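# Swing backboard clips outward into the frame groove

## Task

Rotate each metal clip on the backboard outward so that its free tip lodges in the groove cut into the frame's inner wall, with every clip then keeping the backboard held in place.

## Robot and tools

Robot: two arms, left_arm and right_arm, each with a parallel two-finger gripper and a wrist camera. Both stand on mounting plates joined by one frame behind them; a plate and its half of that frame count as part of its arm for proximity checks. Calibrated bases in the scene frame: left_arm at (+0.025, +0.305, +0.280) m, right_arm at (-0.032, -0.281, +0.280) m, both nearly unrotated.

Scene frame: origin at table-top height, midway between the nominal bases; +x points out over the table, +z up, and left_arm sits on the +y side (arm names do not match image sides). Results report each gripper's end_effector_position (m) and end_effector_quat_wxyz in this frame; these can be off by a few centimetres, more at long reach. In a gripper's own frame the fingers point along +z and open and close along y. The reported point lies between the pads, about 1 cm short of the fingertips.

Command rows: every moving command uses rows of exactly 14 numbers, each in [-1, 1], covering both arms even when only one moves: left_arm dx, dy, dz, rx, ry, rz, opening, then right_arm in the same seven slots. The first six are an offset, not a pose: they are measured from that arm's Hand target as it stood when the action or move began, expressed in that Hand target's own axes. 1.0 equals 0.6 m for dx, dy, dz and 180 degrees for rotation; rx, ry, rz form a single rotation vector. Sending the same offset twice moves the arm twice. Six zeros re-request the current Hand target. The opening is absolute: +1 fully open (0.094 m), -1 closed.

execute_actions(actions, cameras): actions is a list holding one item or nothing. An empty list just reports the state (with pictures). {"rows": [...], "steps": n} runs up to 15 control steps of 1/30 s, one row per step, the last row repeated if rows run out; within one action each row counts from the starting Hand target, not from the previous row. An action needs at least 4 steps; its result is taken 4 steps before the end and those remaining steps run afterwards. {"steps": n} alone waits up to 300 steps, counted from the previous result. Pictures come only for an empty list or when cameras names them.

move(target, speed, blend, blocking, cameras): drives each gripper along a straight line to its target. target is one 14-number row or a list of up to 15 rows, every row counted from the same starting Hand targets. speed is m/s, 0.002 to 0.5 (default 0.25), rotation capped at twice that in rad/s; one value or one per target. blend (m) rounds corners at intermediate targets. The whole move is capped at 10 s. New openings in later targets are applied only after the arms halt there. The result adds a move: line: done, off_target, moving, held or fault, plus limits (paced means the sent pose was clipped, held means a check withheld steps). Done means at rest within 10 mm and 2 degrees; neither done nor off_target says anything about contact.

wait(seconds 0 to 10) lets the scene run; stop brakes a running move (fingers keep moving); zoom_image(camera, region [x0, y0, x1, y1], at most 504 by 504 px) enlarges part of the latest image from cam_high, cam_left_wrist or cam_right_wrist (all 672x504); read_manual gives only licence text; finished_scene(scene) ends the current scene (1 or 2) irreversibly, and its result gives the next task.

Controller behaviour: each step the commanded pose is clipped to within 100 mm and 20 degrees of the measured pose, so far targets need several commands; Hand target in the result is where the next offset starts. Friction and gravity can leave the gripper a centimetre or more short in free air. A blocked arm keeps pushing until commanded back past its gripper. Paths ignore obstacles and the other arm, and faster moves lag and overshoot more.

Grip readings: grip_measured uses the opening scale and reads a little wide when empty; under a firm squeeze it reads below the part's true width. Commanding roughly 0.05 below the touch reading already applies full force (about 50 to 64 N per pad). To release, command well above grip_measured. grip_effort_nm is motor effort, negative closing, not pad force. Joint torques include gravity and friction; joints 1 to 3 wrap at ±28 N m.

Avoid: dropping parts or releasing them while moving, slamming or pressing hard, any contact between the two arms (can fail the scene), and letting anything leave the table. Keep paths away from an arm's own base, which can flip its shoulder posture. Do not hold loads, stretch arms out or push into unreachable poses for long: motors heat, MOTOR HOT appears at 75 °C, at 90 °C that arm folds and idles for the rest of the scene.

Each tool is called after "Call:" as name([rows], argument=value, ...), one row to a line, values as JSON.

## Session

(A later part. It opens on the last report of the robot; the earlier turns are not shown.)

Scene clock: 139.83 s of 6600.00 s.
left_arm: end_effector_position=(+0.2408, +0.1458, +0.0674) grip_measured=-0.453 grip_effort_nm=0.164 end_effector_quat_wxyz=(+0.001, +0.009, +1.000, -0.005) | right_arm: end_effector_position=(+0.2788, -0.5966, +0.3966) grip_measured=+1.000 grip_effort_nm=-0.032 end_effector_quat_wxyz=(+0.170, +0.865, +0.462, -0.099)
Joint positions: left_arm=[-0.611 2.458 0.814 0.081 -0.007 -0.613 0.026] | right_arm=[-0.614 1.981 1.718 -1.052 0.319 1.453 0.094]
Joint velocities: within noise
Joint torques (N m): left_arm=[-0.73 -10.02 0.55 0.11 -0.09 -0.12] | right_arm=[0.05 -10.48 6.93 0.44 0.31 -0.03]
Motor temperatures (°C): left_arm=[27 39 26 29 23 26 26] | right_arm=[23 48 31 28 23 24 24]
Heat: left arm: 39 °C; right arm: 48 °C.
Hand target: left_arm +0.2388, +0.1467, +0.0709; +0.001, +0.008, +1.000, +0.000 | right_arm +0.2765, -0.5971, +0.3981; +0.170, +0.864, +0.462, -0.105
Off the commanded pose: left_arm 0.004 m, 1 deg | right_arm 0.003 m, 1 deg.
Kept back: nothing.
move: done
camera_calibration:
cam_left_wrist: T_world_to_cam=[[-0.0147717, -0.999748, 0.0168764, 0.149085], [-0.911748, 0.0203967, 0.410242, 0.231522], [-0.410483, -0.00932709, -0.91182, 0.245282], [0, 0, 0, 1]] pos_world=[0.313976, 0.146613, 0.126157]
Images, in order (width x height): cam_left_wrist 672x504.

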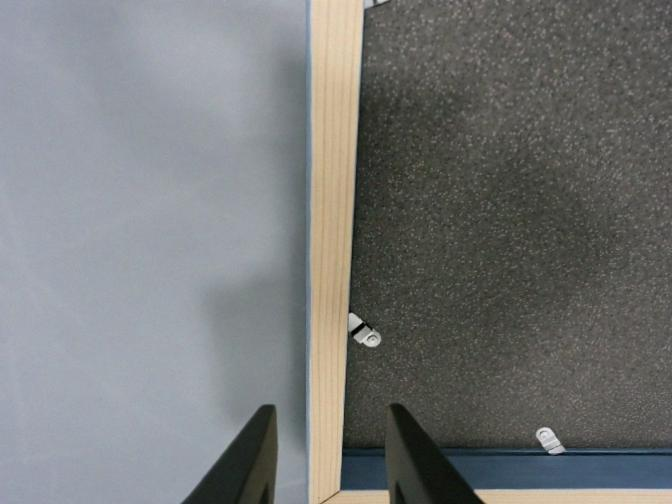

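Call:
move([
  [0,0,-0.1,0,0,0,-0.4,0,0,0,0,0,0,1],
  [-0.207,-0.132,-0.07,0,0,0,-0.4,0,0,0,0,0,0,1],
], cameras=["cam_left_wrist"], blend=0.02)

Scene clock: 142.20 s of 6600.00 s.
left_arm: end_effector_position=(+0.3590, +0.0634, +0.1158) grip_measured=-0.403 grip_effort_nm=0.164 end_effector_quat_wxyz=(+0.003, +0.006, +1.000, -0.006) | right_arm: end_effector_position=(+0.2788, -0.5966, +0.3966) grip_measured=+1.000 grip_effort_nm=-0.037 end_effector_quat_wxyz=(+0.170, +0.865, +0.462, -0.099)
Joint positions: left_arm=[-0.605 2.535 1.479 -0.502 -0.007 -0.613 0.028] | right_arm=[-0.614 1.981 1.718 -1.052 0.319 1.453 0.094]
Joint velocities: within noise
Joint torques (N m): left_arm=[0.14 -10.66 5.37 0.11 -0.09 0.03] | right_arm=[0.14 -10.51 6.94 0.42 0.28 0.01]
Motor temperatures (°C): left_arm=[27 39 26 29 23 26 26] | right_arm=[23 48 31 28 23 24 24]
Heat: left arm: 39 °C; right arm: 48 °C.
Hand target: left_arm +0.3616, +0.0655, +0.1130; +0.001, +0.008, +1.000, +0.000 | right_arm +0.2765, -0.5971, +0.3981; +0.170, +0.864, +0.462, -0.105
Off the commanded pose: left_arm 0.004 m, 1 deg | right_arm 0.003 m, 1 deg.
Kept back: nothing.
move: done
camera_calibration:
cam_left_wrist: T_world_to_cam=[[-0.00943603, -0.99977, 0.0192406, 0.0653764], [-0.913214, 0.0164547, 0.407148, 0.322278], [-0.407371, -0.0137289, -0.91316, 0.336462], [0, 0, 0, 1]] pos_world=[0.431991, 0.0646777, 0.174771]
Images, in order (width x height): cam_left_wrist 672x504.

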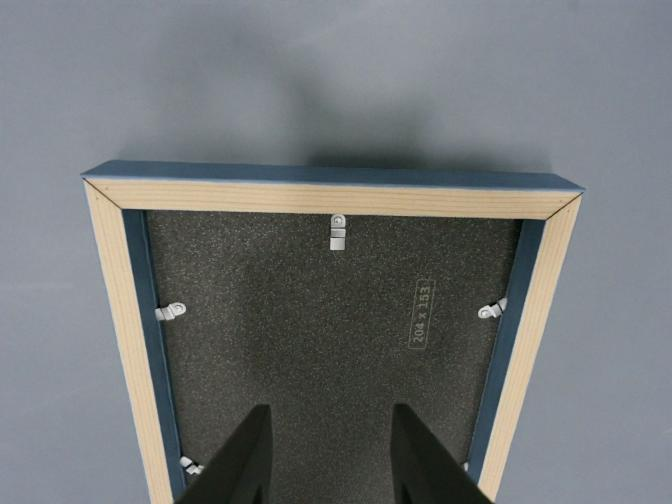

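Call:
move(target=[-0.016,-0.0055,0.11,0,0,0,-0.4,0,0,0,0,0,0,1], cameras=["cam_left_wrist"])

Scene clock: 143.47 s of 6600.00 s.
left_arm: end_effector_position=(+0.3624, +0.0643, +0.0477) grip_measured=-0.403 grip_effort_nm=0.168 end_effector_quat_wxyz=(-0.011, +0.006, +1.000, +0.003) | right_arm: end_effector_position=(+0.2788, -0.5966, +0.3966) grip_measured=+1.000 grip_effort_nm=-0.042 end_effector_quat_wxyz=(+0.170, +0.865, +0.462, -0.099)
Joint positions: left_arm=[-0.596 2.762 1.613 -0.441 -0.007 -0.604 0.028] | right_arm=[-0.614 1.981 1.718 -1.052 0.319 1.453 0.094]
Joint velocities: within noise
Joint torques (N m): left_arm=[0.17 -11.92 4.77 0.29 -0.09 0.04] | right_arm=[-0.03 -10.59 6.95 0.43 0.29 0]
Motor temperatures (°C): left_arm=[27 39 26 29 23 26 26] | right_arm=[23 48 31 28 23 24 24]
Heat: left arm: 39 °C; right arm: 48 °C.
Hand target: left_arm +0.3712, +0.0621, +0.0470; +0.001, +0.008, +1.000, +0.000 | right_arm +0.2765, -0.5971, +0.3981; +0.170, +0.864, +0.462, -0.105
Off the commanded pose: left_arm 0.009 m, 1 deg | right_arm 0.003 m, 1 deg.
Kept back: nothing.
move: done
camera_calibration:
cam_left_wrist: T_world_to_cam=[[-0.00923532, -0.999957, 0.000615659, 0.0684494], [-0.902127, 0.00859738, 0.431386, 0.348419], [-0.431372, 0.00342858, -0.902167, 0.282732], [0, 0, 0, 1]] pos_world=[0.436913, 0.0644816, 0.104727]
Images, in order (width x height): cam_left_wrist 672x504.

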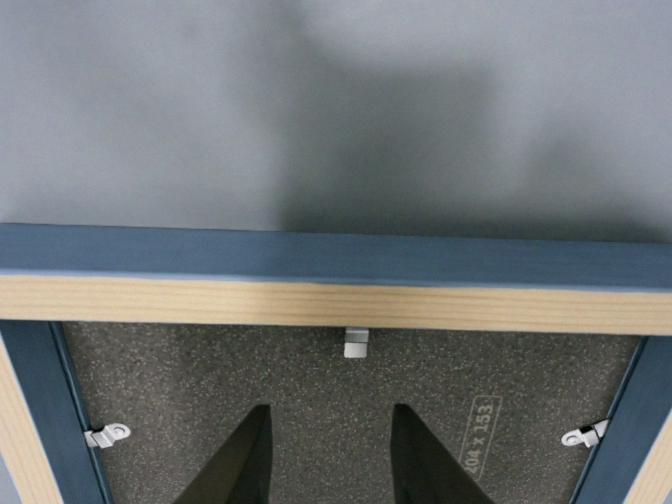

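Call:
move(target=[-0.010,-0.0085,0.0,0,0,0,-0.4,0,0,0,0,0,0,1], cameras=[], speed=0.1)

Scene clock: 144.60 s of 6600.00 s.
left_arm: end_effector_position=(+0.3766, +0.0543, +0.0514) grip_measured=-0.403 grip_effort_nm=0.168 end_effector_quat_wxyz=(+0.004, +0.006, +1.000, -0.007) | right_arm: end_effector_position=(+0.2788, -0.5966, +0.3966) grip_measured=+1.000 grip_effort_nm=-0.032 end_effector_quat_wxyz=(+0.170, +0.865, +0.462, -0.099)
Joint positions: left_arm=[-0.596 2.772 1.662 -0.445 -0.007 -0.604 0.028] | right_arm=[-0.614 1.981 1.718 -1.052 0.319 1.453 0.094]
Joint velocities: within noise
Joint torques (N m): left_arm=[-0.01 -11.3 5.07 0.11 -0.09 0.02] | right_arm=[-0.1 -10.41 7.04 0.41 0.28 -0.07]
Motor temperatures (°C): left_arm=[27 39 26 29 23 26 26] | right_arm=[23 48 31 28 23 24 24]
Heat: left arm: 39 °C; right arm: 48 °C.
Hand target: left_arm +0.3772, +0.0568, +0.0470; +0.001, +0.008, +1.000, +0.000 | right_arm +0.2765, -0.5971, +0.3981; +0.170, +0.864, +0.462, -0.105
Off the commanded pose: left_arm 0.005 m, 1 deg | right_arm 0.003 m, 1 deg.
Kept back: nothing.
move: done
No camera images: "cameras" was empty.

Call:
move(target=[0.012,0.006,0.02,0,0,0,-0.4,0,0,0,0,0,0,1], cameras=["cam_left_wrist"], speed=0.1)

Scene clock: 145.53 s of 6600.00 s.
left_arm: end_effector_position=(+0.3749, +0.0554, +0.0440) grip_measured=-0.403 grip_effort_nm=0.168 end_effector_quat_wxyz=(+0.003, +0.006, +1.000, -0.007) | right_arm: end_effector_position=(+0.2788, -0.5966, +0.3966) grip_measured=+1.000 grip_effort_nm=-0.037 end_effector_quat_wxyz=(+0.170, +0.865, +0.462, -0.099)
Joint positions: left_arm=[-0.596 2.791 1.662 -0.427 -0.007 -0.604 0.028] | right_arm=[-0.614 1.981 1.718 -1.052 0.319 1.453 0.094]
Joint velocities: within noise
Joint torques (N m): left_arm=[-0.17 -11.33 2.71 0.34 -0.09 0] | right_arm=[-0.06 -10.41 7.04 0.4 0.26 -0.04]
Motor temperatures (°C): left_arm=[27 39 26 29 23 26 26] | right_arm=[23 48 31 28 23 24 24]
Heat: left arm: 39 °C; right arm: 48 °C.
Hand target: left_arm +0.3701, +0.0606, +0.0350; +0.001, +0.008, +1.000, +0.000 | right_arm +0.2765, -0.5971, +0.3981; +0.170, +0.864, +0.462, -0.105
Off the commanded pose: left_arm 0.011 m, 1 deg | right_arm 0.003 m, 1 deg.
Kept back: nothing.
move: off_target (left_arm)
camera_calibration:
cam_left_wrist: T_world_to_cam=[[-0.00905965, -0.999755, 0.0202019, 0.0587263], [-0.913859, 0.0164792, 0.405698, 0.366451], [-0.405932, -0.0147862, -0.913784, 0.27677], [0, 0, 0, 1]] pos_world=[0.447766, 0.0567655, 0.103053]
Images, in order (width x height): cam_left_wrist 672x504.

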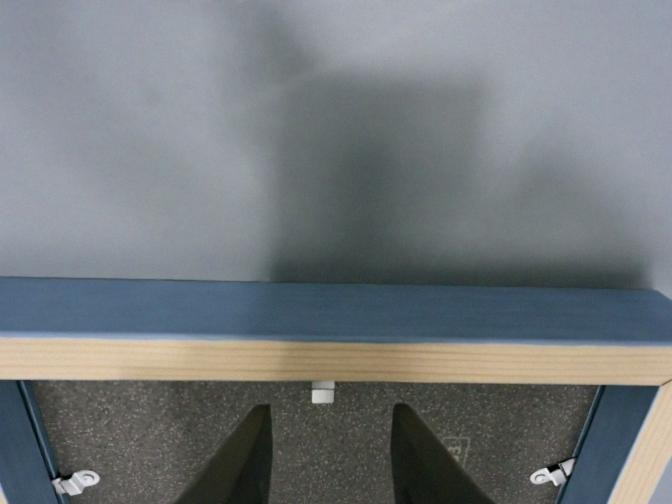

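Call:
move(target=[0.010,-0.005,0.012,0,0,0,-0.4,0,0,0,0,0,0,1], cameras=["cam_left_wrist"], speed=0.1)

Scene clock: 146.53 s of 6600.00 s.
left_arm: end_effector_position=(+0.3695, +0.0546, +0.0359) grip_measured=-0.403 grip_effort_nm=0.164 end_effector_quat_wxyz=(+0.003, +0.010, +1.000, -0.006) | right_arm: end_effector_position=(+0.2788, -0.5966, +0.3966) grip_measured=+1.000 grip_effort_nm=-0.037 end_effector_quat_wxyz=(+0.170, +0.865, +0.462, -0.099)
Joint positions: left_arm=[-0.605 2.807 1.654 -0.404 -0.007 -0.605 0.028] | right_arm=[-0.614 1.981 1.718 -1.052 0.319 1.453 0.094]
Joint velocities: within noise
Joint torques (N m): left_arm=[-0.59 -11.34 2.71 0.34 -0.09 -0.11] | right_arm=[0.06 -10.54 6.99 0.42 0.3 -0.02]
Motor temperatures (°C): left_arm=[27 40 26 29 23 26 26] | right_arm=[23 48 31 28 23 24 24]
Heat: left arm: 40 °C; right arm: 48 °C.
Hand target: left_arm +0.3639, +0.0577, +0.0277; +0.000, +0.008, +1.000, +0.000 | right_arm +0.2765, -0.5971, +0.3981; +0.170, +0.864, +0.462, -0.105
Off the commanded pose: left_arm 0.010 m, 1 deg | right_arm 0.003 m, 1 deg.
Kept back: nothing.
move: done
camera_calibration:
cam_left_wrist: T_world_to_cam=[[-0.0170646, -0.99967, 0.0191943, 0.0611174], [-0.9131, 0.0234027, 0.407064, 0.364113], [-0.407379, -0.01058, -0.913198, 0.26749], [0, 0, 0, 1]] pos_world=[0.442484, 0.0554061, 0.0948811]
Images, in order (width x height): cam_left_wrist 672x504.

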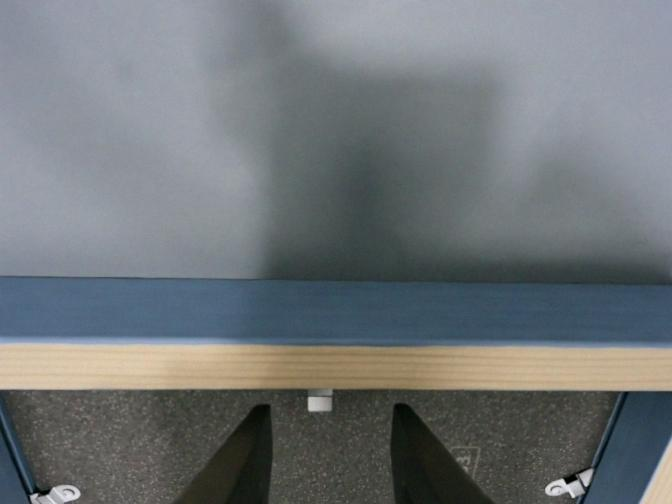

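Call:
move(target=[-0.003,0.007,0.012,0,0,0,-0.4,0,0,0,0,0,0,1], cameras=["cam_left_wrist"], speed=0.1)

Scene clock: 147.47 s of 6600.00 s.
left_arm: end_effector_position=(+0.3659, +0.0571, +0.0276) grip_measured=-0.403 grip_effort_nm=0.168 end_effector_quat_wxyz=(+0.000, +0.010, +1.000, -0.004) | right_arm: end_effector_position=(+0.2788, -0.5966, +0.3966) grip_measured=+1.000 grip_effort_nm=-0.037 end_effector_quat_wxyz=(+0.170, +0.865, +0.462, -0.099)
Joint positions: left_arm=[-0.605 2.828 1.654 -0.391 -0.007 -0.605 0.028] | right_arm=[-0.614 1.981 1.718 -1.052 0.319 1.453 0.094]
Joint velocities: within noise
Joint torques (N m): left_arm=[0.27 -11.29 3.22 0.32 -0.09 -0.02] | right_arm=[0.09 -10.52 6.93 0.41 0.28 -0.04]
Motor temperatures (°C): left_arm=[27 40 26 29 23 26 26] | right_arm=[23 48 31 28 23 24 24]
Heat: left arm: 40 °C; right arm: 48 °C.
Hand target: left_arm +0.3658, +0.0618, +0.0206; +0.001, +0.008, +1.000, +0.000 | right_arm +0.2765, -0.5971, +0.3981; +0.170, +0.864, +0.462, -0.105
Off the commanded pose: left_arm 0.009 m, 1 deg | right_arm 0.003 m, 1 deg.
Kept back: nothing.
move: done
camera_calibration:
cam_left_wrist: T_world_to_cam=[[-0.0166818, -0.999751, 0.0148391, 0.0636387], [-0.910568, 0.021321, 0.41281, 0.363201], [-0.413023, -0.00662561, -0.910696, 0.260255], [0, 0, 0, 1]] pos_world=[0.439272, 0.0576034, 0.0861363]
Images, in order (width x height): cam_left_wrist 672x504.

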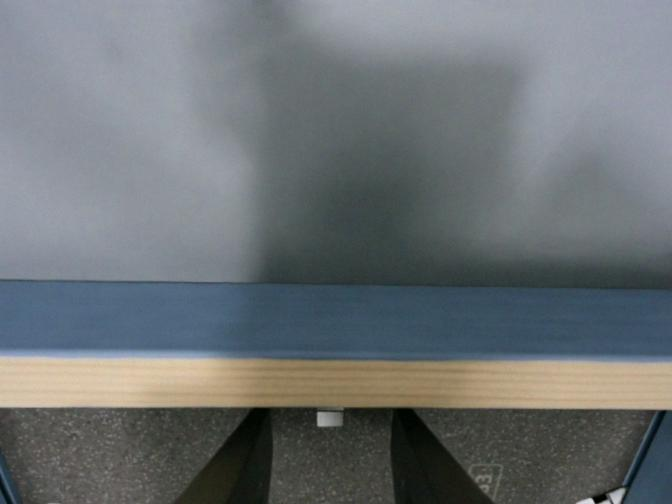

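Call:
move([
  [0.0,0.0,0.012,0,0,0,-0.4,0,0,0,0,0,0,1],
  [0.0,0.0,0.012,0,0,0,-0.85,0,0,0,0,0,0,1],
], cameras=["cam_left_wrist"], speed=0.1)

Scene clock: 148.90 s of 6600.00 s.
left_arm: end_effector_position=(+0.3661, +0.0583, +0.0239) grip_measured=-0.846 grip_effort_nm=-0.168 end_effector_quat_wxyz=(+0.001, +0.009, +1.000, -0.003) | right_arm: end_effector_position=(+0.2788, -0.5966, +0.3966) grip_measured=+1.000 grip_effort_nm=-0.032 end_effector_quat_wxyz=(+0.170, +0.865, +0.462, -0.099)
Joint positions: left_arm=[-0.603 2.837 1.654 -0.38 -0.01 -0.605 0.007] | right_arm=[-0.614 1.981 1.718 -1.052 0.319 1.453 0.094]
Joint velocities: within noise
Joint torques (N m): left_arm=[0.14 -10.09 4.23 0.33 -0.06 -0.02] | right_arm=[-0.02 -10.52 7.01 0.41 0.26 0]
Motor temperatures (°C): left_arm=[27 40 26 29 23 26 26] | right_arm=[23 48 31 28 23 24 24]
Heat: left arm: 40 °C; right arm: 48 °C.
Hand target: left_arm +0.3659, +0.0619, +0.0134; +0.001, +0.008, +1.000, +0.000 | right_arm +0.2765, -0.5971, +0.3981; +0.170, +0.864, +0.462, -0.105
Off the commanded pose: left_arm 0.011 m, 0 deg | right_arm 0.003 m, 1 deg.
Kept back: nothing.
move: off_target (left_arm); target 2's new opening was sent with left_arm's hand 0.011 m and 1 deg from that target
camera_calibration:
cam_left_wrist: T_world_to_cam=[[-0.0151615, -0.999788, 0.0139405, 0.0643638], [-0.911999, 0.0195432, 0.409727, 0.365541], [-0.409912, -0.00650168, -0.912102, 0.255872], [0, 0, 0, 1]] pos_world=[0.439234, 0.0588699, 0.0827123]
Images, in order (width x height): cam_left_wrist 672x504.

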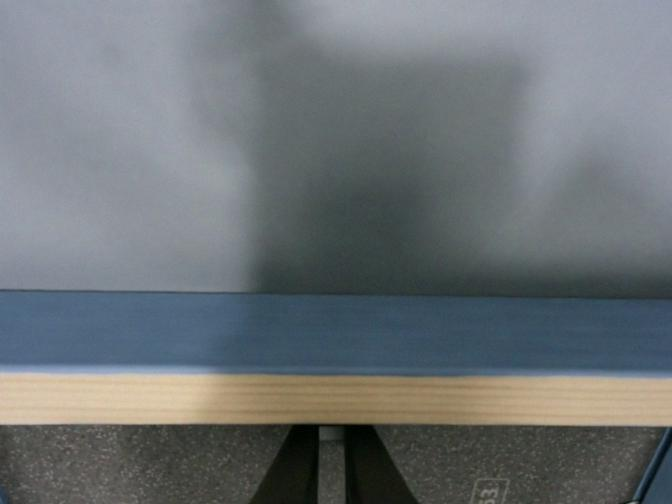

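Call:
execute_actions([
  {"rows":[[0,0,0,0,0,0,-0.95,0,0,0,0,0,0,1]],"steps":15},
])

Call:
execute_actions([
  {"steps":6},
])

Scene clock: 149.37 s of 6600.00 s.
left_arm: end_effector_position=(+0.3662, +0.0581, +0.0240) grip_measured=-0.928 grip_effort_nm=-0.989 end_effector_quat_wxyz=(+0.001, +0.009, +1.000, -0.004) | right_arm: end_effector_position=(+0.2788, -0.5966, +0.3966) grip_measured=+1.000 grip_effort_nm=-0.037 end_effector_quat_wxyz=(+0.170, +0.865, +0.462, -0.099)
Joint positions: left_arm=[-0.603 2.837 1.654 -0.38 -0.009 -0.605 0.003] | right_arm=[-0.614 1.981 1.718 -1.052 0.319 1.453 0.094]
Joint velocities: within noise
Joint torques (N m): left_arm=[0.16 -10.1 4.21 0.33 -0.07 -0.02] | right_arm=[0.01 -10.63 7.09 0.44 0.26 -0.06]
Motor temperatures (°C): left_arm=[27 40 26 29 23 26 26] | right_arm=[23 48 31 28 23 24 24]
Heat: left arm: 40 °C; right arm: 48 °C.
Hand target: left_arm +0.3660, +0.0619, +0.0134; +0.001, +0.008, +1.000, +0.000 | right_arm +0.2765, -0.5971, +0.3981; +0.170, +0.864, +0.462, -0.105
Steps of this call (1-3: nothing new was sent; 4-14: this action's first 11). Readings (end_effector_position of left_arm | right_arm):
4: (+0.3661, +0.0582, +0.0239) | (+0.2788, -0.5966, +0.3966)
5: (+0.3662, +0.0581, +0.0240) | (+0.2788, -0.5966, +0.3966)
7: (+0.3662, +0.0581, +0.0240) | (+0.2788, -0.5966, +0.3966)
11: (+0.3662, +0.0581, +0.0240) | (+0.2788, -0.5966, +0.3966)
14: the state above

Scene clock: 149.57 s of 6600.00 s.
left_arm: end_effector_position=(+0.3662, +0.0581, +0.0240) grip_measured=-0.929 grip_effort_nm=-1.004 end_effector_quat_wxyz=(+0.001, +0.009, +1.000, -0.004) | right_arm: end_effector_position=(+0.2788, -0.5966, +0.3966) grip_measured=+1.000 grip_effort_nm=-0.037 end_effector_quat_wxyz=(+0.170, +0.865, +0.462, -0.099)
Joint positions: left_arm=[-0.603 2.837 1.654 -0.38 -0.009 -0.605 0.003] | right_arm=[-0.614 1.981 1.718 -1.052 0.319 1.453 0.094]
Joint velocities: within noise
Joint torques (N m): left_arm=[0.17 -10.13 4.21 0.33 -0.07 -0.02] | right_arm=[0.03 -10.5 6.91 0.45 0.29 -0.04]
Motor temperatures (°C): left_arm=[27 40 26 29 23 26 26] | right_arm=[23 48 31 28 23 24 24]
Heat: left arm: 40 °C; right arm: 48 °C.
Hand target: left_arm +0.3660, +0.0619, +0.0134; +0.001, +0.008, +1.000, +0.000 | right_arm +0.2765, -0.5971, +0.3981; +0.170, +0.864, +0.462, -0.105
Off the commanded pose: left_arm 0.011 m, 0 deg | right_arm 0.003 m, 1 deg.
Steps of this call (1-4: your previous action's last 4; 5-6: nothing new was sent). Readings (end_effector_position of left_arm | right_arm):
1: (+0.3662, +0.0581, +0.0240) | (+0.2788, -0.5966, +0.3966)
2: (+0.3662, +0.0581, +0.0240) | (+0.2788, -0.5966, +0.3966)
4: (+0.3662, +0.0581, +0.0240) | (+0.2788, -0.5966, +0.3966)
6: the state above

Call:
move([
  [-0.001,0.0048,-0.004,0,0,0.111,-0.95,0,0,0,0,0,0,1],
  [-0.0033,0.0092,-0.004,0,0,0.222,-0.95,0,0,0,0,0,0,1],
], cameras=["cam_left_wrist"], speed=0.2)

Scene clock: 152.17 s of 6600.00 s.
left_arm: end_effector_position=(+0.3679, +0.0634, +0.0239) grip_measured=-0.929 grip_effort_nm=-1.009 end_effector_quat_wxyz=(-0.001, +0.346, +0.938, -0.002) | right_arm: end_effector_position=(+0.2788, -0.5966, +0.3966) grip_measured=+1.000 grip_effort_nm=-0.037 end_effector_quat_wxyz=(+0.170, +0.865, +0.462, -0.099)
Joint positions: left_arm=[-0.59 2.837 1.654 -0.386 -0.009 0.095 0.003] | right_arm=[-0.614 1.981 1.718 -1.052 0.319 1.453 0.094]
Joint velocities: within noise
Joint torques (N m): left_arm=[0.24 -11 3.22 0.39 -0.07 0.06] | right_arm=[-0.01 -10.54 7.02 0.42 0.27 -0.03]
Motor temperatures (°C): left_arm=[27 40 26 29 23 26 26] | right_arm=[23 48 31 28 23 24 24]
Heat: left arm: 40 °C; right arm: 48 °C.
Hand target: left_arm +0.3680, +0.0674, +0.0159; +0.001, +0.349, +0.937, +0.000 | right_arm +0.2765, -0.5971, +0.3981; +0.170, +0.864, +0.462, -0.105
Off the commanded pose: left_arm 0.009 m, 1 deg | right_arm 0.003 m, 1 deg.
Kept back: nothing.
move: done
camera_calibration:
cam_left_wrist: T_world_to_cam=[[-0.646472, -0.762848, 0.0116801, 0.286825], [-0.692027, 0.592764, 0.411982, 0.249782], [-0.321204, 0.258252, -0.911117, 0.207189], [0, 0, 0, 1]] pos_world=[0.424831, 0.0172353, 0.0825175]
Images, in order (width x height): cam_left_wrist 672x504.

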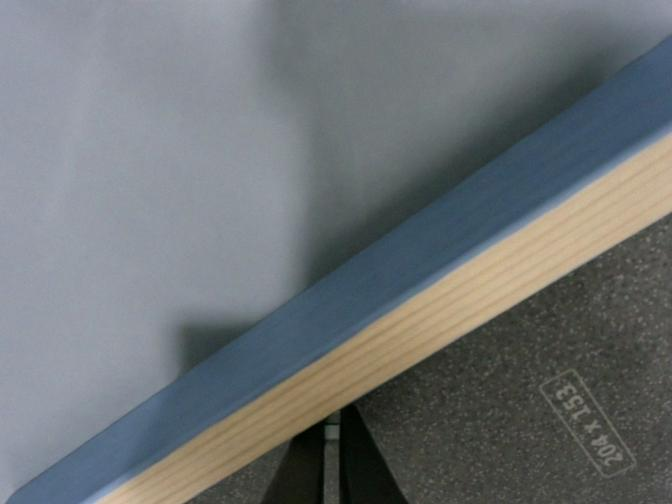

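Call:
move([
  [0,0,0,0,0,0,-0.5,0,0,0,0,0,0,1],
  [0,0,-0.1,0,0,0,-0.5,0,0,0,0,0,0,1],
  [0.03,0,-0.12,0,0,0.283,0.25,0,0,0,0,0,0,1],
], cameras=["cam_left_wrist"], speed=0.4)

Scene clock: 155.97 s of 6600.00 s.
left_arm: end_effector_position=(+0.3456, +0.0819, +0.0765) grip_measured=+0.247 grip_effort_nm=0.168 end_effector_quat_wxyz=(-0.017, +0.718, +0.696, -0.002) | right_arm: end_effector_position=(+0.2788, -0.5966, +0.3966) grip_measured=+1.000 grip_effort_nm=-0.037 end_effector_quat_wxyz=(+0.170, +0.865, +0.462, -0.099)
Joint positions: left_arm=[-0.59 2.625 1.45 -0.428 -0.017 0.991 0.059] | right_arm=[-0.614 1.981 1.718 -1.052 0.319 1.453 0.094]
Joint velocities: within noise
Joint torques (N m): left_arm=[0.38 -15.2 2.44 0.27 0.01 0.04] | right_arm=[-0.09 -10.51 6.86 0.44 0.28 -0.06]
Motor temperatures (°C): left_arm=[27 40 26 29 23 26 26] | right_arm=[23 48 31 28 23 24 24]
Heat: left arm: 40 °C; right arm: 48 °C.
Hand target: left_arm +0.3543, +0.0791, +0.0878; +0.000, +0.718, +0.696, +0.001 | right_arm +0.2765, -0.5971, +0.3981; +0.170, +0.864, +0.462, -0.105
Off the commanded pose: left_arm 0.015 m, 2 deg | right_arm 0.003 m, 1 deg.
Kept back: nothing.
move: off_target (left_arm); target 3's new opening was sent with left_arm's hand 0.015 m and 2 deg from that target
camera_calibration:
cam_left_wrist: T_world_to_cam=[[-0.999058, 0.027209, 0.0338071, 0.341348], [0.0391397, 0.901436, 0.43114, -0.0777788], [-0.0187441, 0.432057, -0.901651, 0.123684], [0, 0, 0, 1]] pos_world=[0.346389, 0.00738641, 0.133513]
Images, in order (width x height): cam_left_wrist 672x504.

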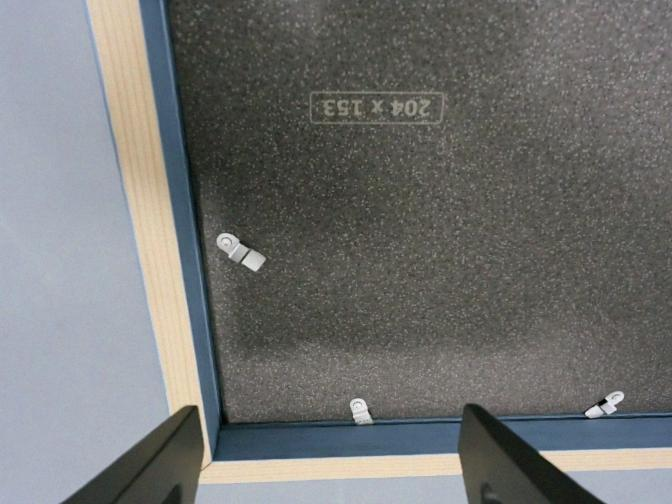

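Call:
move(target=[-0.0113,0.0637,0.047,0,0,0,0.3,0,0,0,0,0,0,1], cameras=["cam_left_wrist"])

Scene clock: 157.30 s of 6600.00 s.
left_arm: end_effector_position=(+0.3923, +0.0718, +0.0629) grip_measured=+0.297 grip_effort_nm=0.168 end_effector_quat_wxyz=(+0.005, +0.715, +0.699, +0.003) | right_arm: end_effector_position=(+0.2788, -0.5966, +0.3966) grip_measured=+1.000 grip_effort_nm=-0.042 end_effector_quat_wxyz=(+0.170, +0.865, +0.462, -0.099)
Joint positions: left_arm=[-0.547 2.746 1.669 -0.479 -0.017 1.027 0.061] | right_arm=[-0.614 1.981 1.718 -1.052 0.319 1.453 0.094]
Joint velocities: within noise
Joint torques (N m): left_arm=[-0.21 -11.41 5.48 0.09 0.01 0.04] | right_arm=[-0.14 -10.36 6.99 0.45 0.28 -0.01]
Motor temperatures (°C): left_arm=[27 40 26 28 23 26 26] | right_arm=[23 48 31 28 23 24 24]
Heat: left arm: 40 °C; right arm: 48 °C.
Hand target: left_arm +0.3922, +0.0712, +0.0596; +0.000, +0.718, +0.696, +0.001 | right_arm +0.2765, -0.5971, +0.3981; +0.170, +0.864, +0.462, -0.105
Off the commanded pose: left_arm 0.003 m, 1 deg | right_arm 0.003 m, 1 deg.
Kept back: nothing.
move: done
camera_calibration:
cam_left_wrist: T_world_to_cam=[[-0.999796, 0.0197252, -0.00442035, 0.39193], [0.0161915, 0.912358, 0.409073, -0.0550098], [0.012102, 0.408918, -0.912491, 0.106895], [0, 0, 0, 1]] pos_world=[0.391447, -0.0012536, 0.121776]
Images, in order (width x height): cam_left_wrist 672x504.

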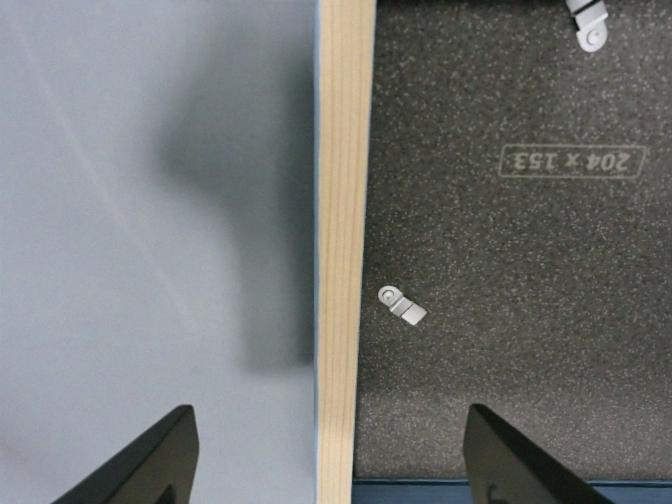

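Call:
move(target=[0.0,0.0,0.055,0,0,0,0.3,0,0,0,0,0,0,1], cameras=["cam_left_wrist"])

Scene clock: 158.53 s of 6600.00 s.
left_arm: end_effector_position=(+0.3866, +0.0749, +0.0286) grip_measured=+0.297 grip_effort_nm=0.164 end_effector_quat_wxyz=(-0.008, +0.716, +0.698, +0.000) | right_arm: end_effector_position=(+0.2788, -0.5966, +0.3966) grip_measured=+1.000 grip_effort_nm=-0.037 end_effector_quat_wxyz=(+0.170, +0.865, +0.462, -0.099)
Joint positions: left_arm=[-0.547 2.854 1.73 -0.461 -0.017 1.028 0.061] | right_arm=[-0.614 1.981 1.718 -1.052 0.319 1.453 0.094]
Joint velocities: within noise
Joint torques (N m): left_arm=[-0.14 -11.95 4.94 0.27 0.01 0.03] | right_arm=[-0.1 -10.44 6.91 0.42 0.28 -0.04]
Motor temperatures (°C): left_arm=[27 40 27 28 23 26 26] | right_arm=[23 48 31 28 23 24 24]
Heat: left arm: 40 °C; right arm: 48 °C.
Hand target: left_arm +0.3924, +0.0711, +0.0267; +0.000, +0.718, +0.696, +0.001 | right_arm +0.2765, -0.5971, +0.3981; +0.170, +0.864, +0.462, -0.105
Off the commanded pose: left_arm 0.007 m, 1 deg | right_arm 0.003 m, 1 deg.
Kept back: nothing.
move: done
camera_calibration:
cam_left_wrist: T_world_to_cam=[[-0.999583, 0.0211345, 0.0196965, 0.385171], [0.0274784, 0.906021, 0.42234, -0.0479426], [-0.0089195, 0.422704, -0.906224, 0.0813138], [0, 0, 0, 1]] pos_world=[0.387053, 0.000924885, 0.08635]
Images, in order (width x height): cam_left_wrist 672x504.

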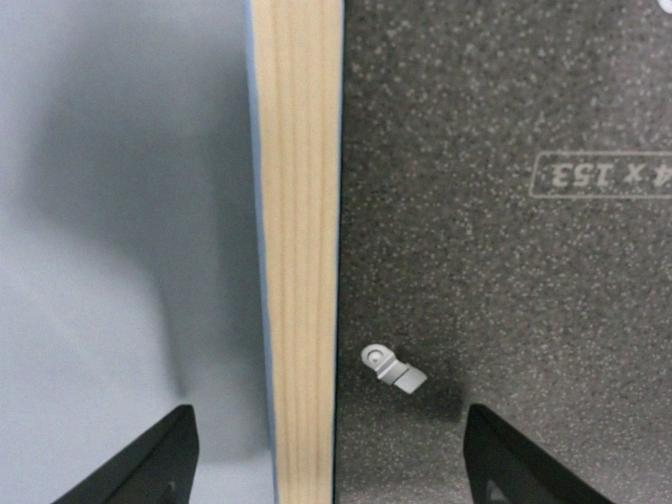

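Call:
move([
  [-0.005,0.006,0.004,0,0,0,0.3,0,0,0,0,0,0,1],
  [-0.005,0.006,0.017,0,0,0,0.3,0,0,0,0,0,0,1],
], cameras=["cam_left_wrist"], speed=0.1)

Scene clock: 159.50 s of 6600.00 s.
left_arm: end_effector_position=(+0.3980, +0.0676, +0.0250) grip_measured=+0.297 grip_effort_nm=0.168 end_effector_quat_wxyz=(+0.004, +0.716, +0.698, +0.003) | right_arm: end_effector_position=(+0.2788, -0.5966, +0.3966) grip_measured=+1.000 grip_effort_nm=-0.037 end_effector_quat_wxyz=(+0.170, +0.865, +0.462, -0.099)
Joint positions: left_arm=[-0.547 2.884 1.787 -0.462 -0.017 1.028 0.061] | right_arm=[-0.614 1.981 1.718 -1.052 0.319 1.453 0.094]
Joint velocities: within noise
Joint torques (N m): left_arm=[-0.24 -10.92 4.83 0.24 0.02 0.02] | right_arm=[-0.09 -10.56 6.83 0.42 0.26 -0.05]
Motor temperatures (°C): left_arm=[27 40 27 28 23 26 26] | right_arm=[23 48 31 28 23 24 24]
Heat: left arm: 40 °C; right arm: 48 °C.
Hand target: left_arm +0.3958, +0.0680, +0.0164; +0.000, +0.718, +0.696, +0.001 | right_arm +0.2765, -0.5971, +0.3981; +0.170, +0.864, +0.462, -0.105
Off the commanded pose: left_arm 0.009 m, 1 deg | right_arm 0.003 m, 1 deg.
Kept back: nothing.
move: done
camera_calibration:
cam_left_wrist: T_world_to_cam=[[-0.999771, 0.0212915, -0.00214319, 0.397375], [0.018537, 0.911737, 0.410357, -0.0366522], [0.0106911, 0.410223, -0.911923, 0.0744291], [0, 0, 0, 1]] pos_world=[0.397168, -0.00557606, 0.0837657]
Images, in order (width x height): cam_left_wrist 672x504.

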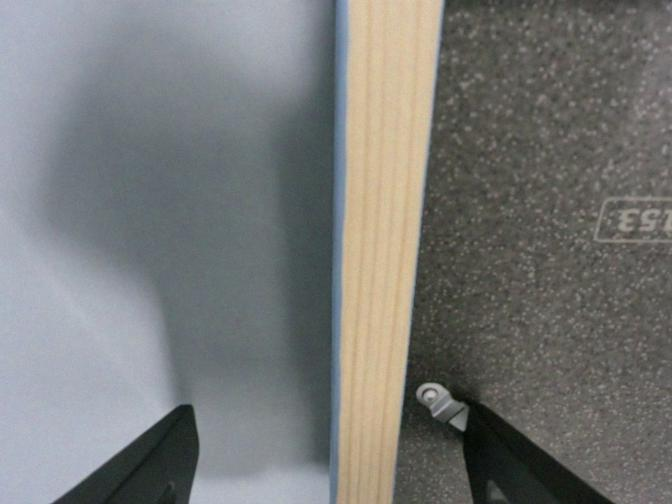

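Call:
move([
  [0.007,-0.0115,-0.012,0,0,0,0.3,0,0,0,0,0,0,1],
  [0.007,-0.0115,0.006,0,0,0,0.3,0,0,0,0,0,0,1],
], cameras=["cam_left_wrist"], speed=0.1)

Scene clock: 160.43 s of 6600.00 s.
left_arm: end_effector_position=(+0.3966, +0.0685, +0.0246) grip_measured=+0.297 grip_effort_nm=0.168 end_effector_quat_wxyz=(+0.008, +0.716, +0.698, +0.003) | right_arm: end_effector_position=(+0.2788, -0.5966, +0.3966) grip_measured=+1.000 grip_effort_nm=-0.037 end_effector_quat_wxyz=(+0.170, +0.865, +0.462, -0.099)
Joint positions: left_arm=[-0.547 2.876 1.763 -0.438 -0.017 1.028 0.061] | right_arm=[-0.614 1.981 1.718 -1.052 0.319 1.453 0.094]
Joint velocities: within noise
Joint torques (N m): left_arm=[-0.21 -11.04 3.02 0.38 0.02 0.02] | right_arm=[-0.03 -10.4 7.04 0.45 0.29 -0.01]
Motor temperatures (°C): left_arm=[27 40 27 28 23 26 26] | right_arm=[23 48 31 28 23 24 24]
Heat: left arm: 40 °C; right arm: 48 °C.
Hand target: left_arm +0.3891, +0.0724, +0.0129; +0.000, +0.718, +0.696, +0.001 | right_arm +0.2765, -0.5971, +0.3981; +0.170, +0.864, +0.462, -0.105
Off the commanded pose: left_arm 0.015 m, 1 deg | right_arm 0.003 m, 1 deg.
Kept back: nothing.
move: off_target (left_arm)
camera_calibration:
cam_left_wrist: T_world_to_cam=[[-0.999738, 0.0211664, -0.00866328, 0.396091], [0.0158142, 0.913413, 0.406727, -0.0362322], [0.0165221, 0.406484, -0.913508, 0.0717069], [0, 0, 0, 1]] pos_world=[0.395376, -0.00443658, 0.0836729]
Images, in order (width x height): cam_left_wrist 672x504.

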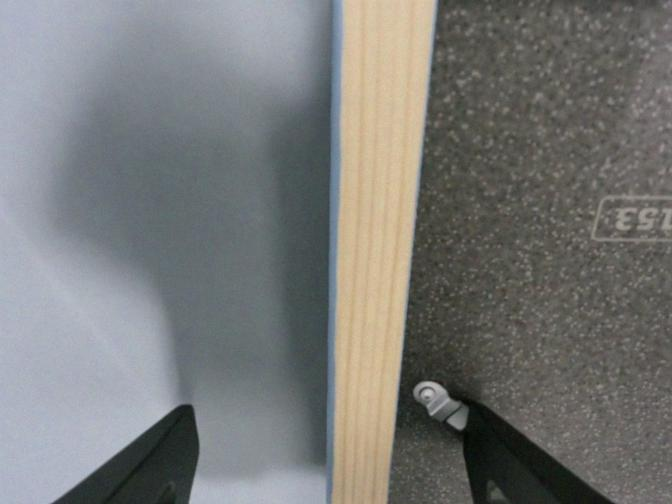

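Call:
move([
  [0,0,-0.03,0,0,0,0.35,0,0,0,0,0,0,1],
  [0.004,-0.006,-0.03,0,0,0,0.35,0,0,0,0,0,0,1],
], cameras=["cam_left_wrist"], speed=0.15)

Scene clock: 161.40 s of 6600.00 s.
left_arm: end_effector_position=(+0.3832, +0.0773, +0.0233) grip_measured=+0.347 grip_effort_nm=0.168 end_effector_quat_wxyz=(-0.007, +0.716, +0.698, +0.001) | right_arm: end_effector_position=(+0.2788, -0.5966, +0.3966) grip_measured=+1.000 grip_effort_nm=-0.037 end_effector_quat_wxyz=(+0.170, +0.865, +0.462, -0.099)
Joint positions: left_arm=[-0.547 2.858 1.707 -0.431 -0.018 1.028 0.063] | right_arm=[-0.614 1.981 1.718 -1.052 0.319 1.453 0.094]
Joint velocities: within noise
Joint torques (N m): left_arm=[-0.23 -15.19 2.21 0.24 0.03 0.02] | right_arm=[0.01 -10.62 6.91 0.44 0.29 -0.01]
Motor temperatures (°C): left_arm=[27 41 27 28 23 26 26] | right_arm=[23 48 31 28 23 24 24]
Heat: left arm: 41 °C; right arm: 48 °C.
Hand target: left_arm +0.3855, +0.0750, +0.0308; +0.000, +0.718, +0.696, +0.001 | right_arm +0.2765, -0.5971, +0.3981; +0.170, +0.864, +0.462, -0.105
Off the commanded pose: left_arm 0.008 m, 1 deg | right_arm 0.003 m, 1 deg.
Kept back: nothing.
move: done
camera_calibration:
cam_left_wrist: T_world_to_cam=[[-0.999641, 0.0215022, 0.0159749, 0.381883], [0.026236, 0.906248, 0.421931, -0.0473224], [-0.00540476, 0.422198, -0.906487, 0.0741345], [0, 0, 0, 1]] pos_world=[0.383388, 0.00337504, 0.0810683]
Images, in order (width x height): cam_left_wrist 672x504.

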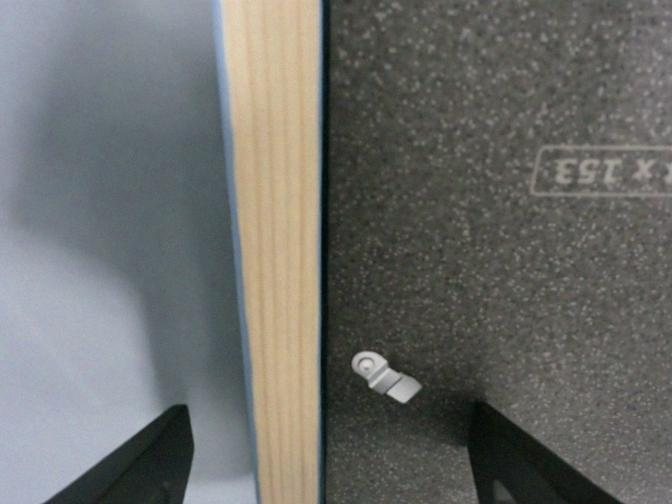

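Call:
move(target=[-0.0095,-0.005,0.0,0,0,0,0.35,0,0,0,0,0,0,1], cameras=["cam_left_wrist"], speed=0.15)

Scene clock: 162.33 s of 6600.00 s.
left_arm: end_effector_position=(+0.3816, +0.0748, +0.0233) grip_measured=+0.347 grip_effort_nm=0.168 end_effector_quat_wxyz=(-0.007, +0.718, +0.696, +0.001) | right_arm: end_effector_position=(+0.2788, -0.5966, +0.3966) grip_measured=+1.000 grip_effort_nm=-0.037 end_effector_quat_wxyz=(+0.170, +0.865, +0.462, -0.099)
Joint positions: left_arm=[-0.554 2.858 1.707 -0.431 -0.018 1.028 0.063] | right_arm=[-0.614 1.981 1.718 -1.052 0.319 1.453 0.094]
Joint velocities: within noise
Joint torques (N m): left_arm=[-0.88 -15.06 2.43 0.22 0.03 -0.11] | right_arm=[0.12 -10.37 6.8 0.45 0.25 -0.04]
Motor temperatures (°C): left_arm=[27 41 27 28 23 26 26] | right_arm=[23 48 31 28 23 24 24]
Heat: left arm: 41 °C; right arm: 48 °C.
Hand target: left_arm +0.3823, +0.0694, +0.0308; +0.000, +0.718, +0.696, +0.001 | right_arm +0.2765, -0.5971, +0.3981; +0.170, +0.864, +0.462, -0.105
Off the commanded pose: left_arm 0.009 m, 1 deg | right_arm 0.003 m, 1 deg.
Kept back: nothing.
move: done
camera_calibration:
cam_left_wrist: T_world_to_cam=[[-0.999471, 0.0283661, 0.0159048, 0.379806], [0.0324288, 0.906075, 0.421874, -0.0474054], [-0.00244405, 0.422166, -0.906515, 0.0740794], [0, 0, 0, 1]] pos_world=[0.381324, 0.000905327, 0.0811124]
Images, in order (width x height): cam_left_wrist 672x504.

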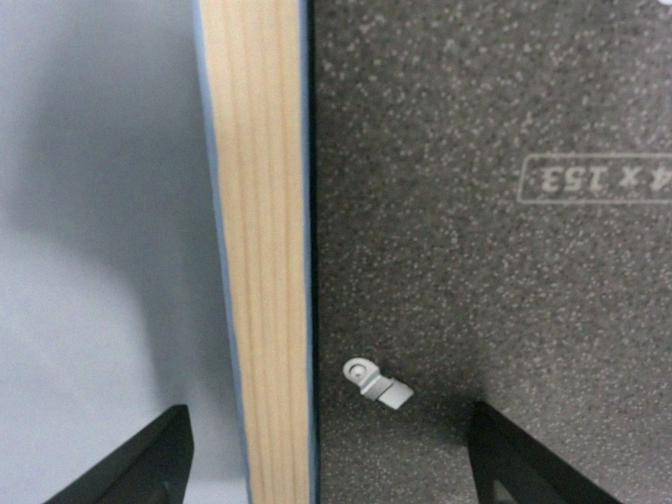

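Call:
move(target=[-0.008,-0.003,0.015,0,0,0,0.35,0,0,0,0,0,0,1], cameras=["cam_left_wrist"], speed=0.15)

Scene clock: 163.27 s of 6600.00 s.
left_arm: end_effector_position=(+0.3786, +0.0701, +0.0234) grip_measured=+0.347 grip_effort_nm=0.168 end_effector_quat_wxyz=(-0.007, +0.720, +0.694, +0.001) | right_arm: end_effector_position=(+0.2788, -0.5966, +0.3966) grip_measured=+1.000 grip_effort_nm=-0.037 end_effector_quat_wxyz=(+0.170, +0.865, +0.462, -0.099)
Joint positions: left_arm=[-0.567 2.858 1.707 -0.431 -0.019 1.019 0.063] | right_arm=[-0.614 1.981 1.718 -1.052 0.319 1.453 0.094]
Joint velocities: within noise
Joint torques (N m): left_arm=[-0.73 -12.25 4.14 0.28 0.03 -0.14] | right_arm=[-0.12 -10.61 7.15 0.42 0.27 -0.05]
Motor temperatures (°C): left_arm=[27 42 27 28 23 26 26] | right_arm=[23 48 31 28 23 24 24]
Heat: left arm: 42 °C; right arm: 48 °C.
Hand target: left_arm +0.3803, +0.0647, +0.0218; +0.000, +0.718, +0.696, +0.001 | right_arm +0.2765, -0.5971, +0.3981; +0.170, +0.864, +0.462, -0.105
Off the commanded pose: left_arm 0.006 m, 1 deg | right_arm 0.003 m, 1 deg.
Kept back: nothing.
move: done
camera_calibration:
cam_left_wrist: T_world_to_cam=[[-0.999338, 0.0329415, 0.0154719, 0.37655], [0.0363938, 0.905806, 0.422128, -0.0445487], [-0.000109044, 0.422411, -0.906404, 0.0752319], [0, 0, 0, 1]] pos_world=[0.37793, -0.00383042, 0.0811698]
Images, in order (width x height): cam_left_wrist 672x504.

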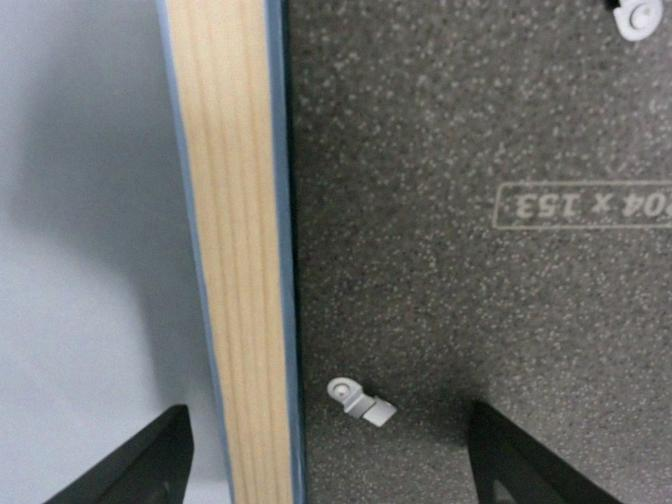

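Call:
move([
  [0.0,0.01,0.006,0,0,0,0.1,0,0,0,0,0,0,1],
], cameras=["cam_left_wrist"], speed=0.15)

Scene clock: 164.20 s of 6600.00 s.
left_arm: end_effector_position=(+0.3868, +0.0641, +0.0244) grip_measured=+0.103 grip_effort_nm=-0.125 end_effector_quat_wxyz=(+0.003, +0.720, +0.694, +0.003) | right_arm: end_effector_position=(+0.2788, -0.5966, +0.3966) grip_measured=+1.000 grip_effort_nm=-0.042 end_effector_quat_wxyz=(+0.170, +0.865, +0.462, -0.099)
Joint positions: left_arm=[-0.568 2.868 1.739 -0.432 -0.018 1.018 0.052] | right_arm=[-0.614 1.981 1.718 -1.052 0.319 1.453 0.094]
Joint velocities: within noise
Joint torques (N m): left_arm=[-0.06 -11.14 5 0.18 0.03 -0.06] | right_arm=[-0.02 -10.51 6.9 0.44 0.28 -0.01]
Motor temperatures (°C): left_arm=[27 42 27 28 23 26 26] | right_arm=[23 48 31 28 23 24 24]
Heat: left arm: 42 °C; right arm: 48 °C.
Hand target: left_arm +0.3865, +0.0644, +0.0183; +0.000, +0.718, +0.696, +0.001 | right_arm +0.2765, -0.5971, +0.3981; +0.170, +0.864, +0.462, -0.105
Off the commanded pose: left_arm 0.006 m, 0 deg | right_arm 0.003 m, 1 deg.
Kept back: nothing.
move: done
camera_calibration:
cam_left_wrist: T_world_to_cam=[[-0.999475, 0.0323626, -0.00164525, 0.385401], [0.0288154, 0.910857, 0.411716, -0.0369728], [0.0148228, 0.411452, -0.911311, 0.0736819], [0, 0, 0, 1]] pos_world=[0.385171, -0.00911218, 0.0830034]
Images, in order (width x height): cam_left_wrist 672x504.

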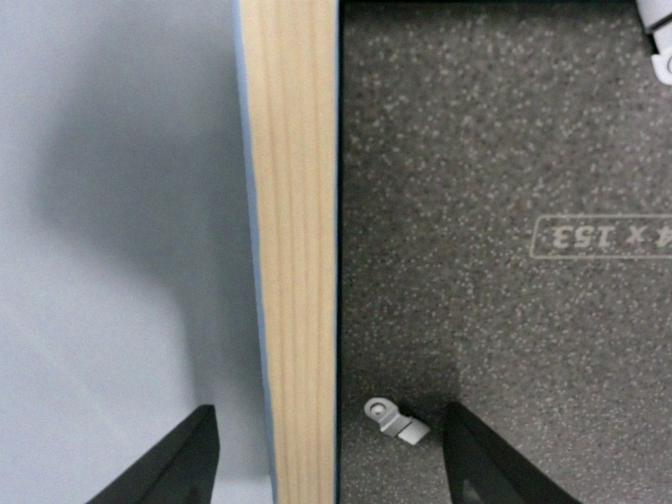

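Call:
move([
  [0.011,0.0065,-0.004,0,0,0,0.1,0,0,0,0,0,0,1],
  [0.011,0.0065,0.006,0,0,0,0.1,0,0,0,0,0,0,1],
], cameras=["cam_left_wrist"], speed=0.15)

Scene clock: 165.13 s of 6600.00 s.
left_arm: end_effector_position=(+0.3907, +0.0687, +0.0240) grip_measured=+0.103 grip_effort_nm=-0.129 end_effector_quat_wxyz=(+0.003, +0.717, +0.697, +0.003) | right_arm: end_effector_position=(+0.2788, -0.5966, +0.3966) grip_measured=+1.000 grip_effort_nm=-0.032 end_effector_quat_wxyz=(+0.170, +0.865, +0.462, -0.099)
Joint positions: left_arm=[-0.554 2.871 1.746 -0.436 -0.017 1.025 0.052] | right_arm=[-0.614 1.981 1.718 -1.052 0.319 1.453 0.094]
Joint velocities: within noise
Joint torques (N m): left_arm=[0.2 -10.52 4.96 0.27 0.02 0.03] | right_arm=[-0.09 -10.67 6.89 0.49 0.28 -0.03]
Motor temperatures (°C): left_arm=[27 42 27 28 23 26 26] | right_arm=[23 48 31 28 23 24 24]
Heat: left arm: 42 °C; right arm: 48 °C.
Hand target: left_arm +0.3905, +0.0709, +0.0146; +0.000, +0.718, +0.696, +0.001 | right_arm +0.2765, -0.5971, +0.3981; +0.170, +0.864, +0.462, -0.105
Off the commanded pose: left_arm 0.010 m, 0 deg | right_arm 0.003 m, 1 deg.
Kept back: nothing.
move: done
camera_calibration:
cam_left_wrist: T_world_to_cam=[[-0.999674, 0.0255158, -0.000453956, 0.389687], [0.0230667, 0.911045, 0.411661, -0.0389134], [0.0109175, 0.411517, -0.911337, 0.0729242], [0, 0, 0, 1]] pos_world=[0.389662, -0.00450088, 0.0826546]
Images, in order (width x height): cam_left_wrist 672x504.

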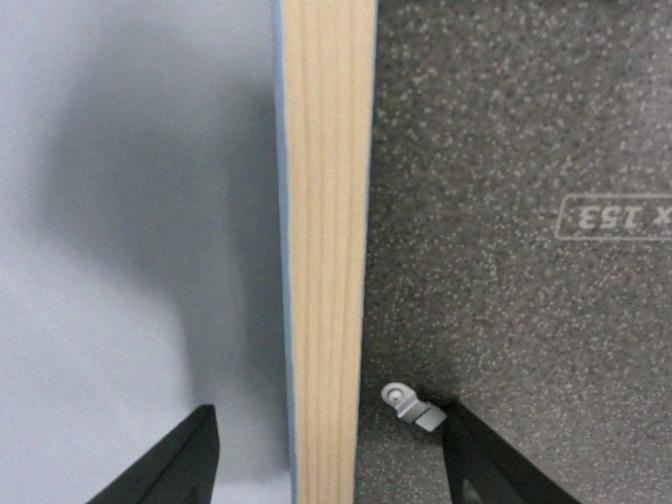

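Call:
execute_actions([
  {"rows":[[0.003,0,0.003,0,0,0,-0.2,0,0,0,0,0,0,1]],"steps":15},
], cameras=["cam_left_wrist"])

Call:
execute_actions([
  {"rows":[[0,0,0,0,0,0,-0.5,0,0,0,0,0,0,1]],"steps":15},
], cameras=["cam_left_wrist"])

Scene clock: 165.63 s of 6600.00 s.
left_arm: end_effector_position=(+0.3883, +0.0692, +0.0238) grip_measured=-0.197 grip_effort_nm=-0.129 end_effector_quat_wxyz=(-0.001, +0.719, +0.695, -0.001) | right_arm: end_effector_position=(+0.2788, -0.5966, +0.3966) grip_measured=+1.000 grip_effort_nm=-0.037 end_effector_quat_wxyz=(+0.170, +0.865, +0.462, -0.099)
Joint positions: left_arm=[-0.554 2.871 1.746 -0.445 -0.012 1.03 0.038] | right_arm=[-0.614 1.981 1.718 -1.052 0.319 1.453 0.094]
Joint velocities: within noise
Joint torques (N m): left_arm=[0.5 -10.3 4.67 0.37 -0.03 0.02] | right_arm=[-0.02 -10.5 7.01 0.42 0.32 -0.02]
Motor temperatures (°C): left_arm=[27 42 27 28 23 26 26] | right_arm=[23 48 31 28 23 24 24]
Heat: left arm: 42 °C; right arm: 48 °C.
Hand target: left_arm +0.3906, +0.0726, +0.0129; +0.000, +0.718, +0.696, +0.001 | right_arm +0.2765, -0.5971, +0.3981; +0.170, +0.864, +0.462, -0.105
Steps of this call (1-4: nothing new was sent; 5-15: this action's first 11). Readings (end_effector_position of left_arm | right_arm):
5: (+0.3900, +0.0688, +0.0238) | (+0.2788, -0.5966, +0.3966)
6: (+0.3889, +0.0691, +0.0238) | (+0.2788, -0.5966, +0.3966)
8: (+0.3884, +0.0693, +0.0238) | (+0.2788, -0.5966, +0.3966)
12: (+0.3884, +0.0692, +0.0238) | (+0.2788, -0.5966, +0.3966)
15: the state above
camera_calibration:
cam_left_wrist: T_world_to_cam=[[-0.999508, 0.0298379, 0.00961738, 0.38672], [0.0311498, 0.910676, 0.411944, -0.0423372], [0.00353322, 0.412041, -0.911158, 0.0754371], [0, 0, 0, 1]] pos_world=[0.387582, -0.00406657, 0.0824565]
Images, in order (width x height): cam_left_wrist 672x504.

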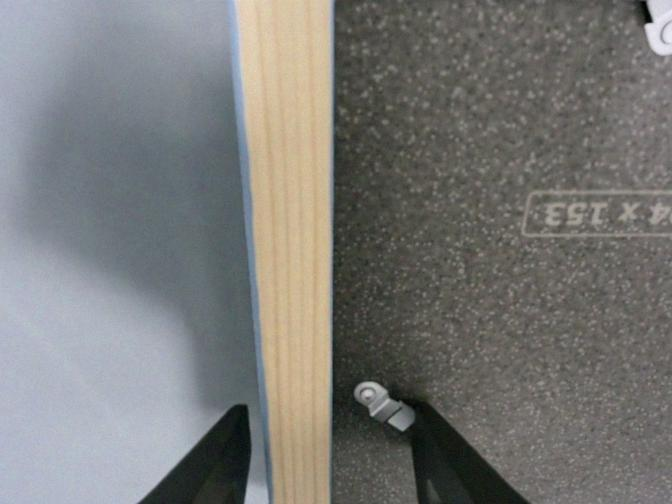

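Scene clock: 166.13 s of 6600.00 s.
left_arm: end_effector_position=(+0.3899, +0.0695, +0.0243) grip_measured=-0.496 grip_effort_nm=-0.173 end_effector_quat_wxyz=(+0.000, +0.719, +0.695, +0.000) | right_arm: end_effector_position=(+0.2788, -0.5966, +0.3966) grip_measured=+1.000 grip_effort_nm=-0.032 end_effector_quat_wxyz=(+0.170, +0.865, +0.462, -0.099)
Joint positions: left_arm=[-0.552 2.871 1.749 -0.446 -0.014 1.033 0.024] | right_arm=[-0.614 1.981 1.718 -1.052 0.319 1.453 0.094]
Joint velocities: within noise
Joint torques (N m): left_arm=[0.36 -10.32 4.44 0.39 -0.01 0] | right_arm=[0.06 -10.45 7.04 0.46 0.31 -0.03]
Motor temperatures (°C): left_arm=[27 41 27 28 23 26 26] | right_arm=[23 49 31 28 23 24 24]
Heat: left arm: 41 °C; right arm: 49 °C.
Hand target: left_arm +0.3906, +0.0728, +0.0128; +0.000, +0.718, +0.696, +0.001 | right_arm +0.2765, -0.5971, +0.3981; +0.170, +0.864, +0.462, -0.105
Off your previous action's commanded pose at its last step (step 4 of this call): left_arm 0.012 m, 0 deg | right_arm 0.003 m, 1 deg.
Steps of this call (1-4: your previous action's last 4; 5-15: this action's first 11). Readings (end_effector_position of left_arm | right_arm):
5: (+0.3874, +0.0695, +0.0239) | (+0.2788, -0.5966, +0.3966)
6: (+0.3889, +0.0694, +0.0242) | (+0.2788, -0.5966, +0.3966)
8: (+0.3898, +0.0694, +0.0243) | (+0.2788, -0.5966, +0.3966)
12: (+0.3899, +0.0695, +0.0243) | (+0.2788, -0.5966, +0.3966)
15: the state above
camera_calibration:
cam_left_wrist: T_world_to_cam=[[-0.999499, 0.0309496, 0.00669263, 0.388305], [0.0309546, 0.910486, 0.412379, -0.0428313], [0.00666942, 0.412379, -0.910988, 0.074465], [0, 0, 0, 1]] pos_world=[0.388939, -0.00372839, 0.0829007]
Images, in order (width x height): cam_left_wrist 672x504.

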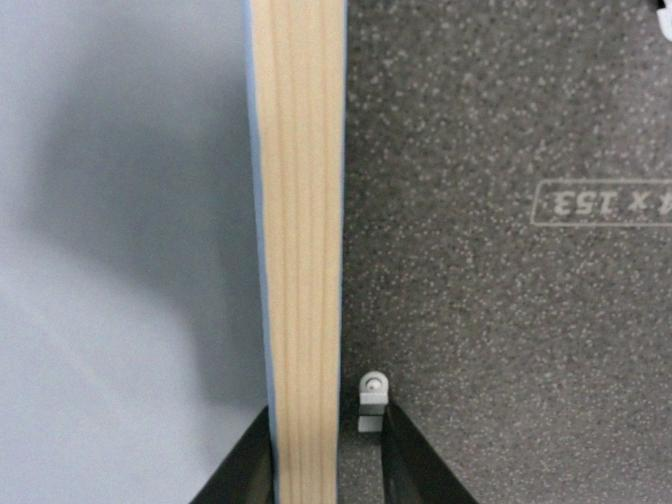

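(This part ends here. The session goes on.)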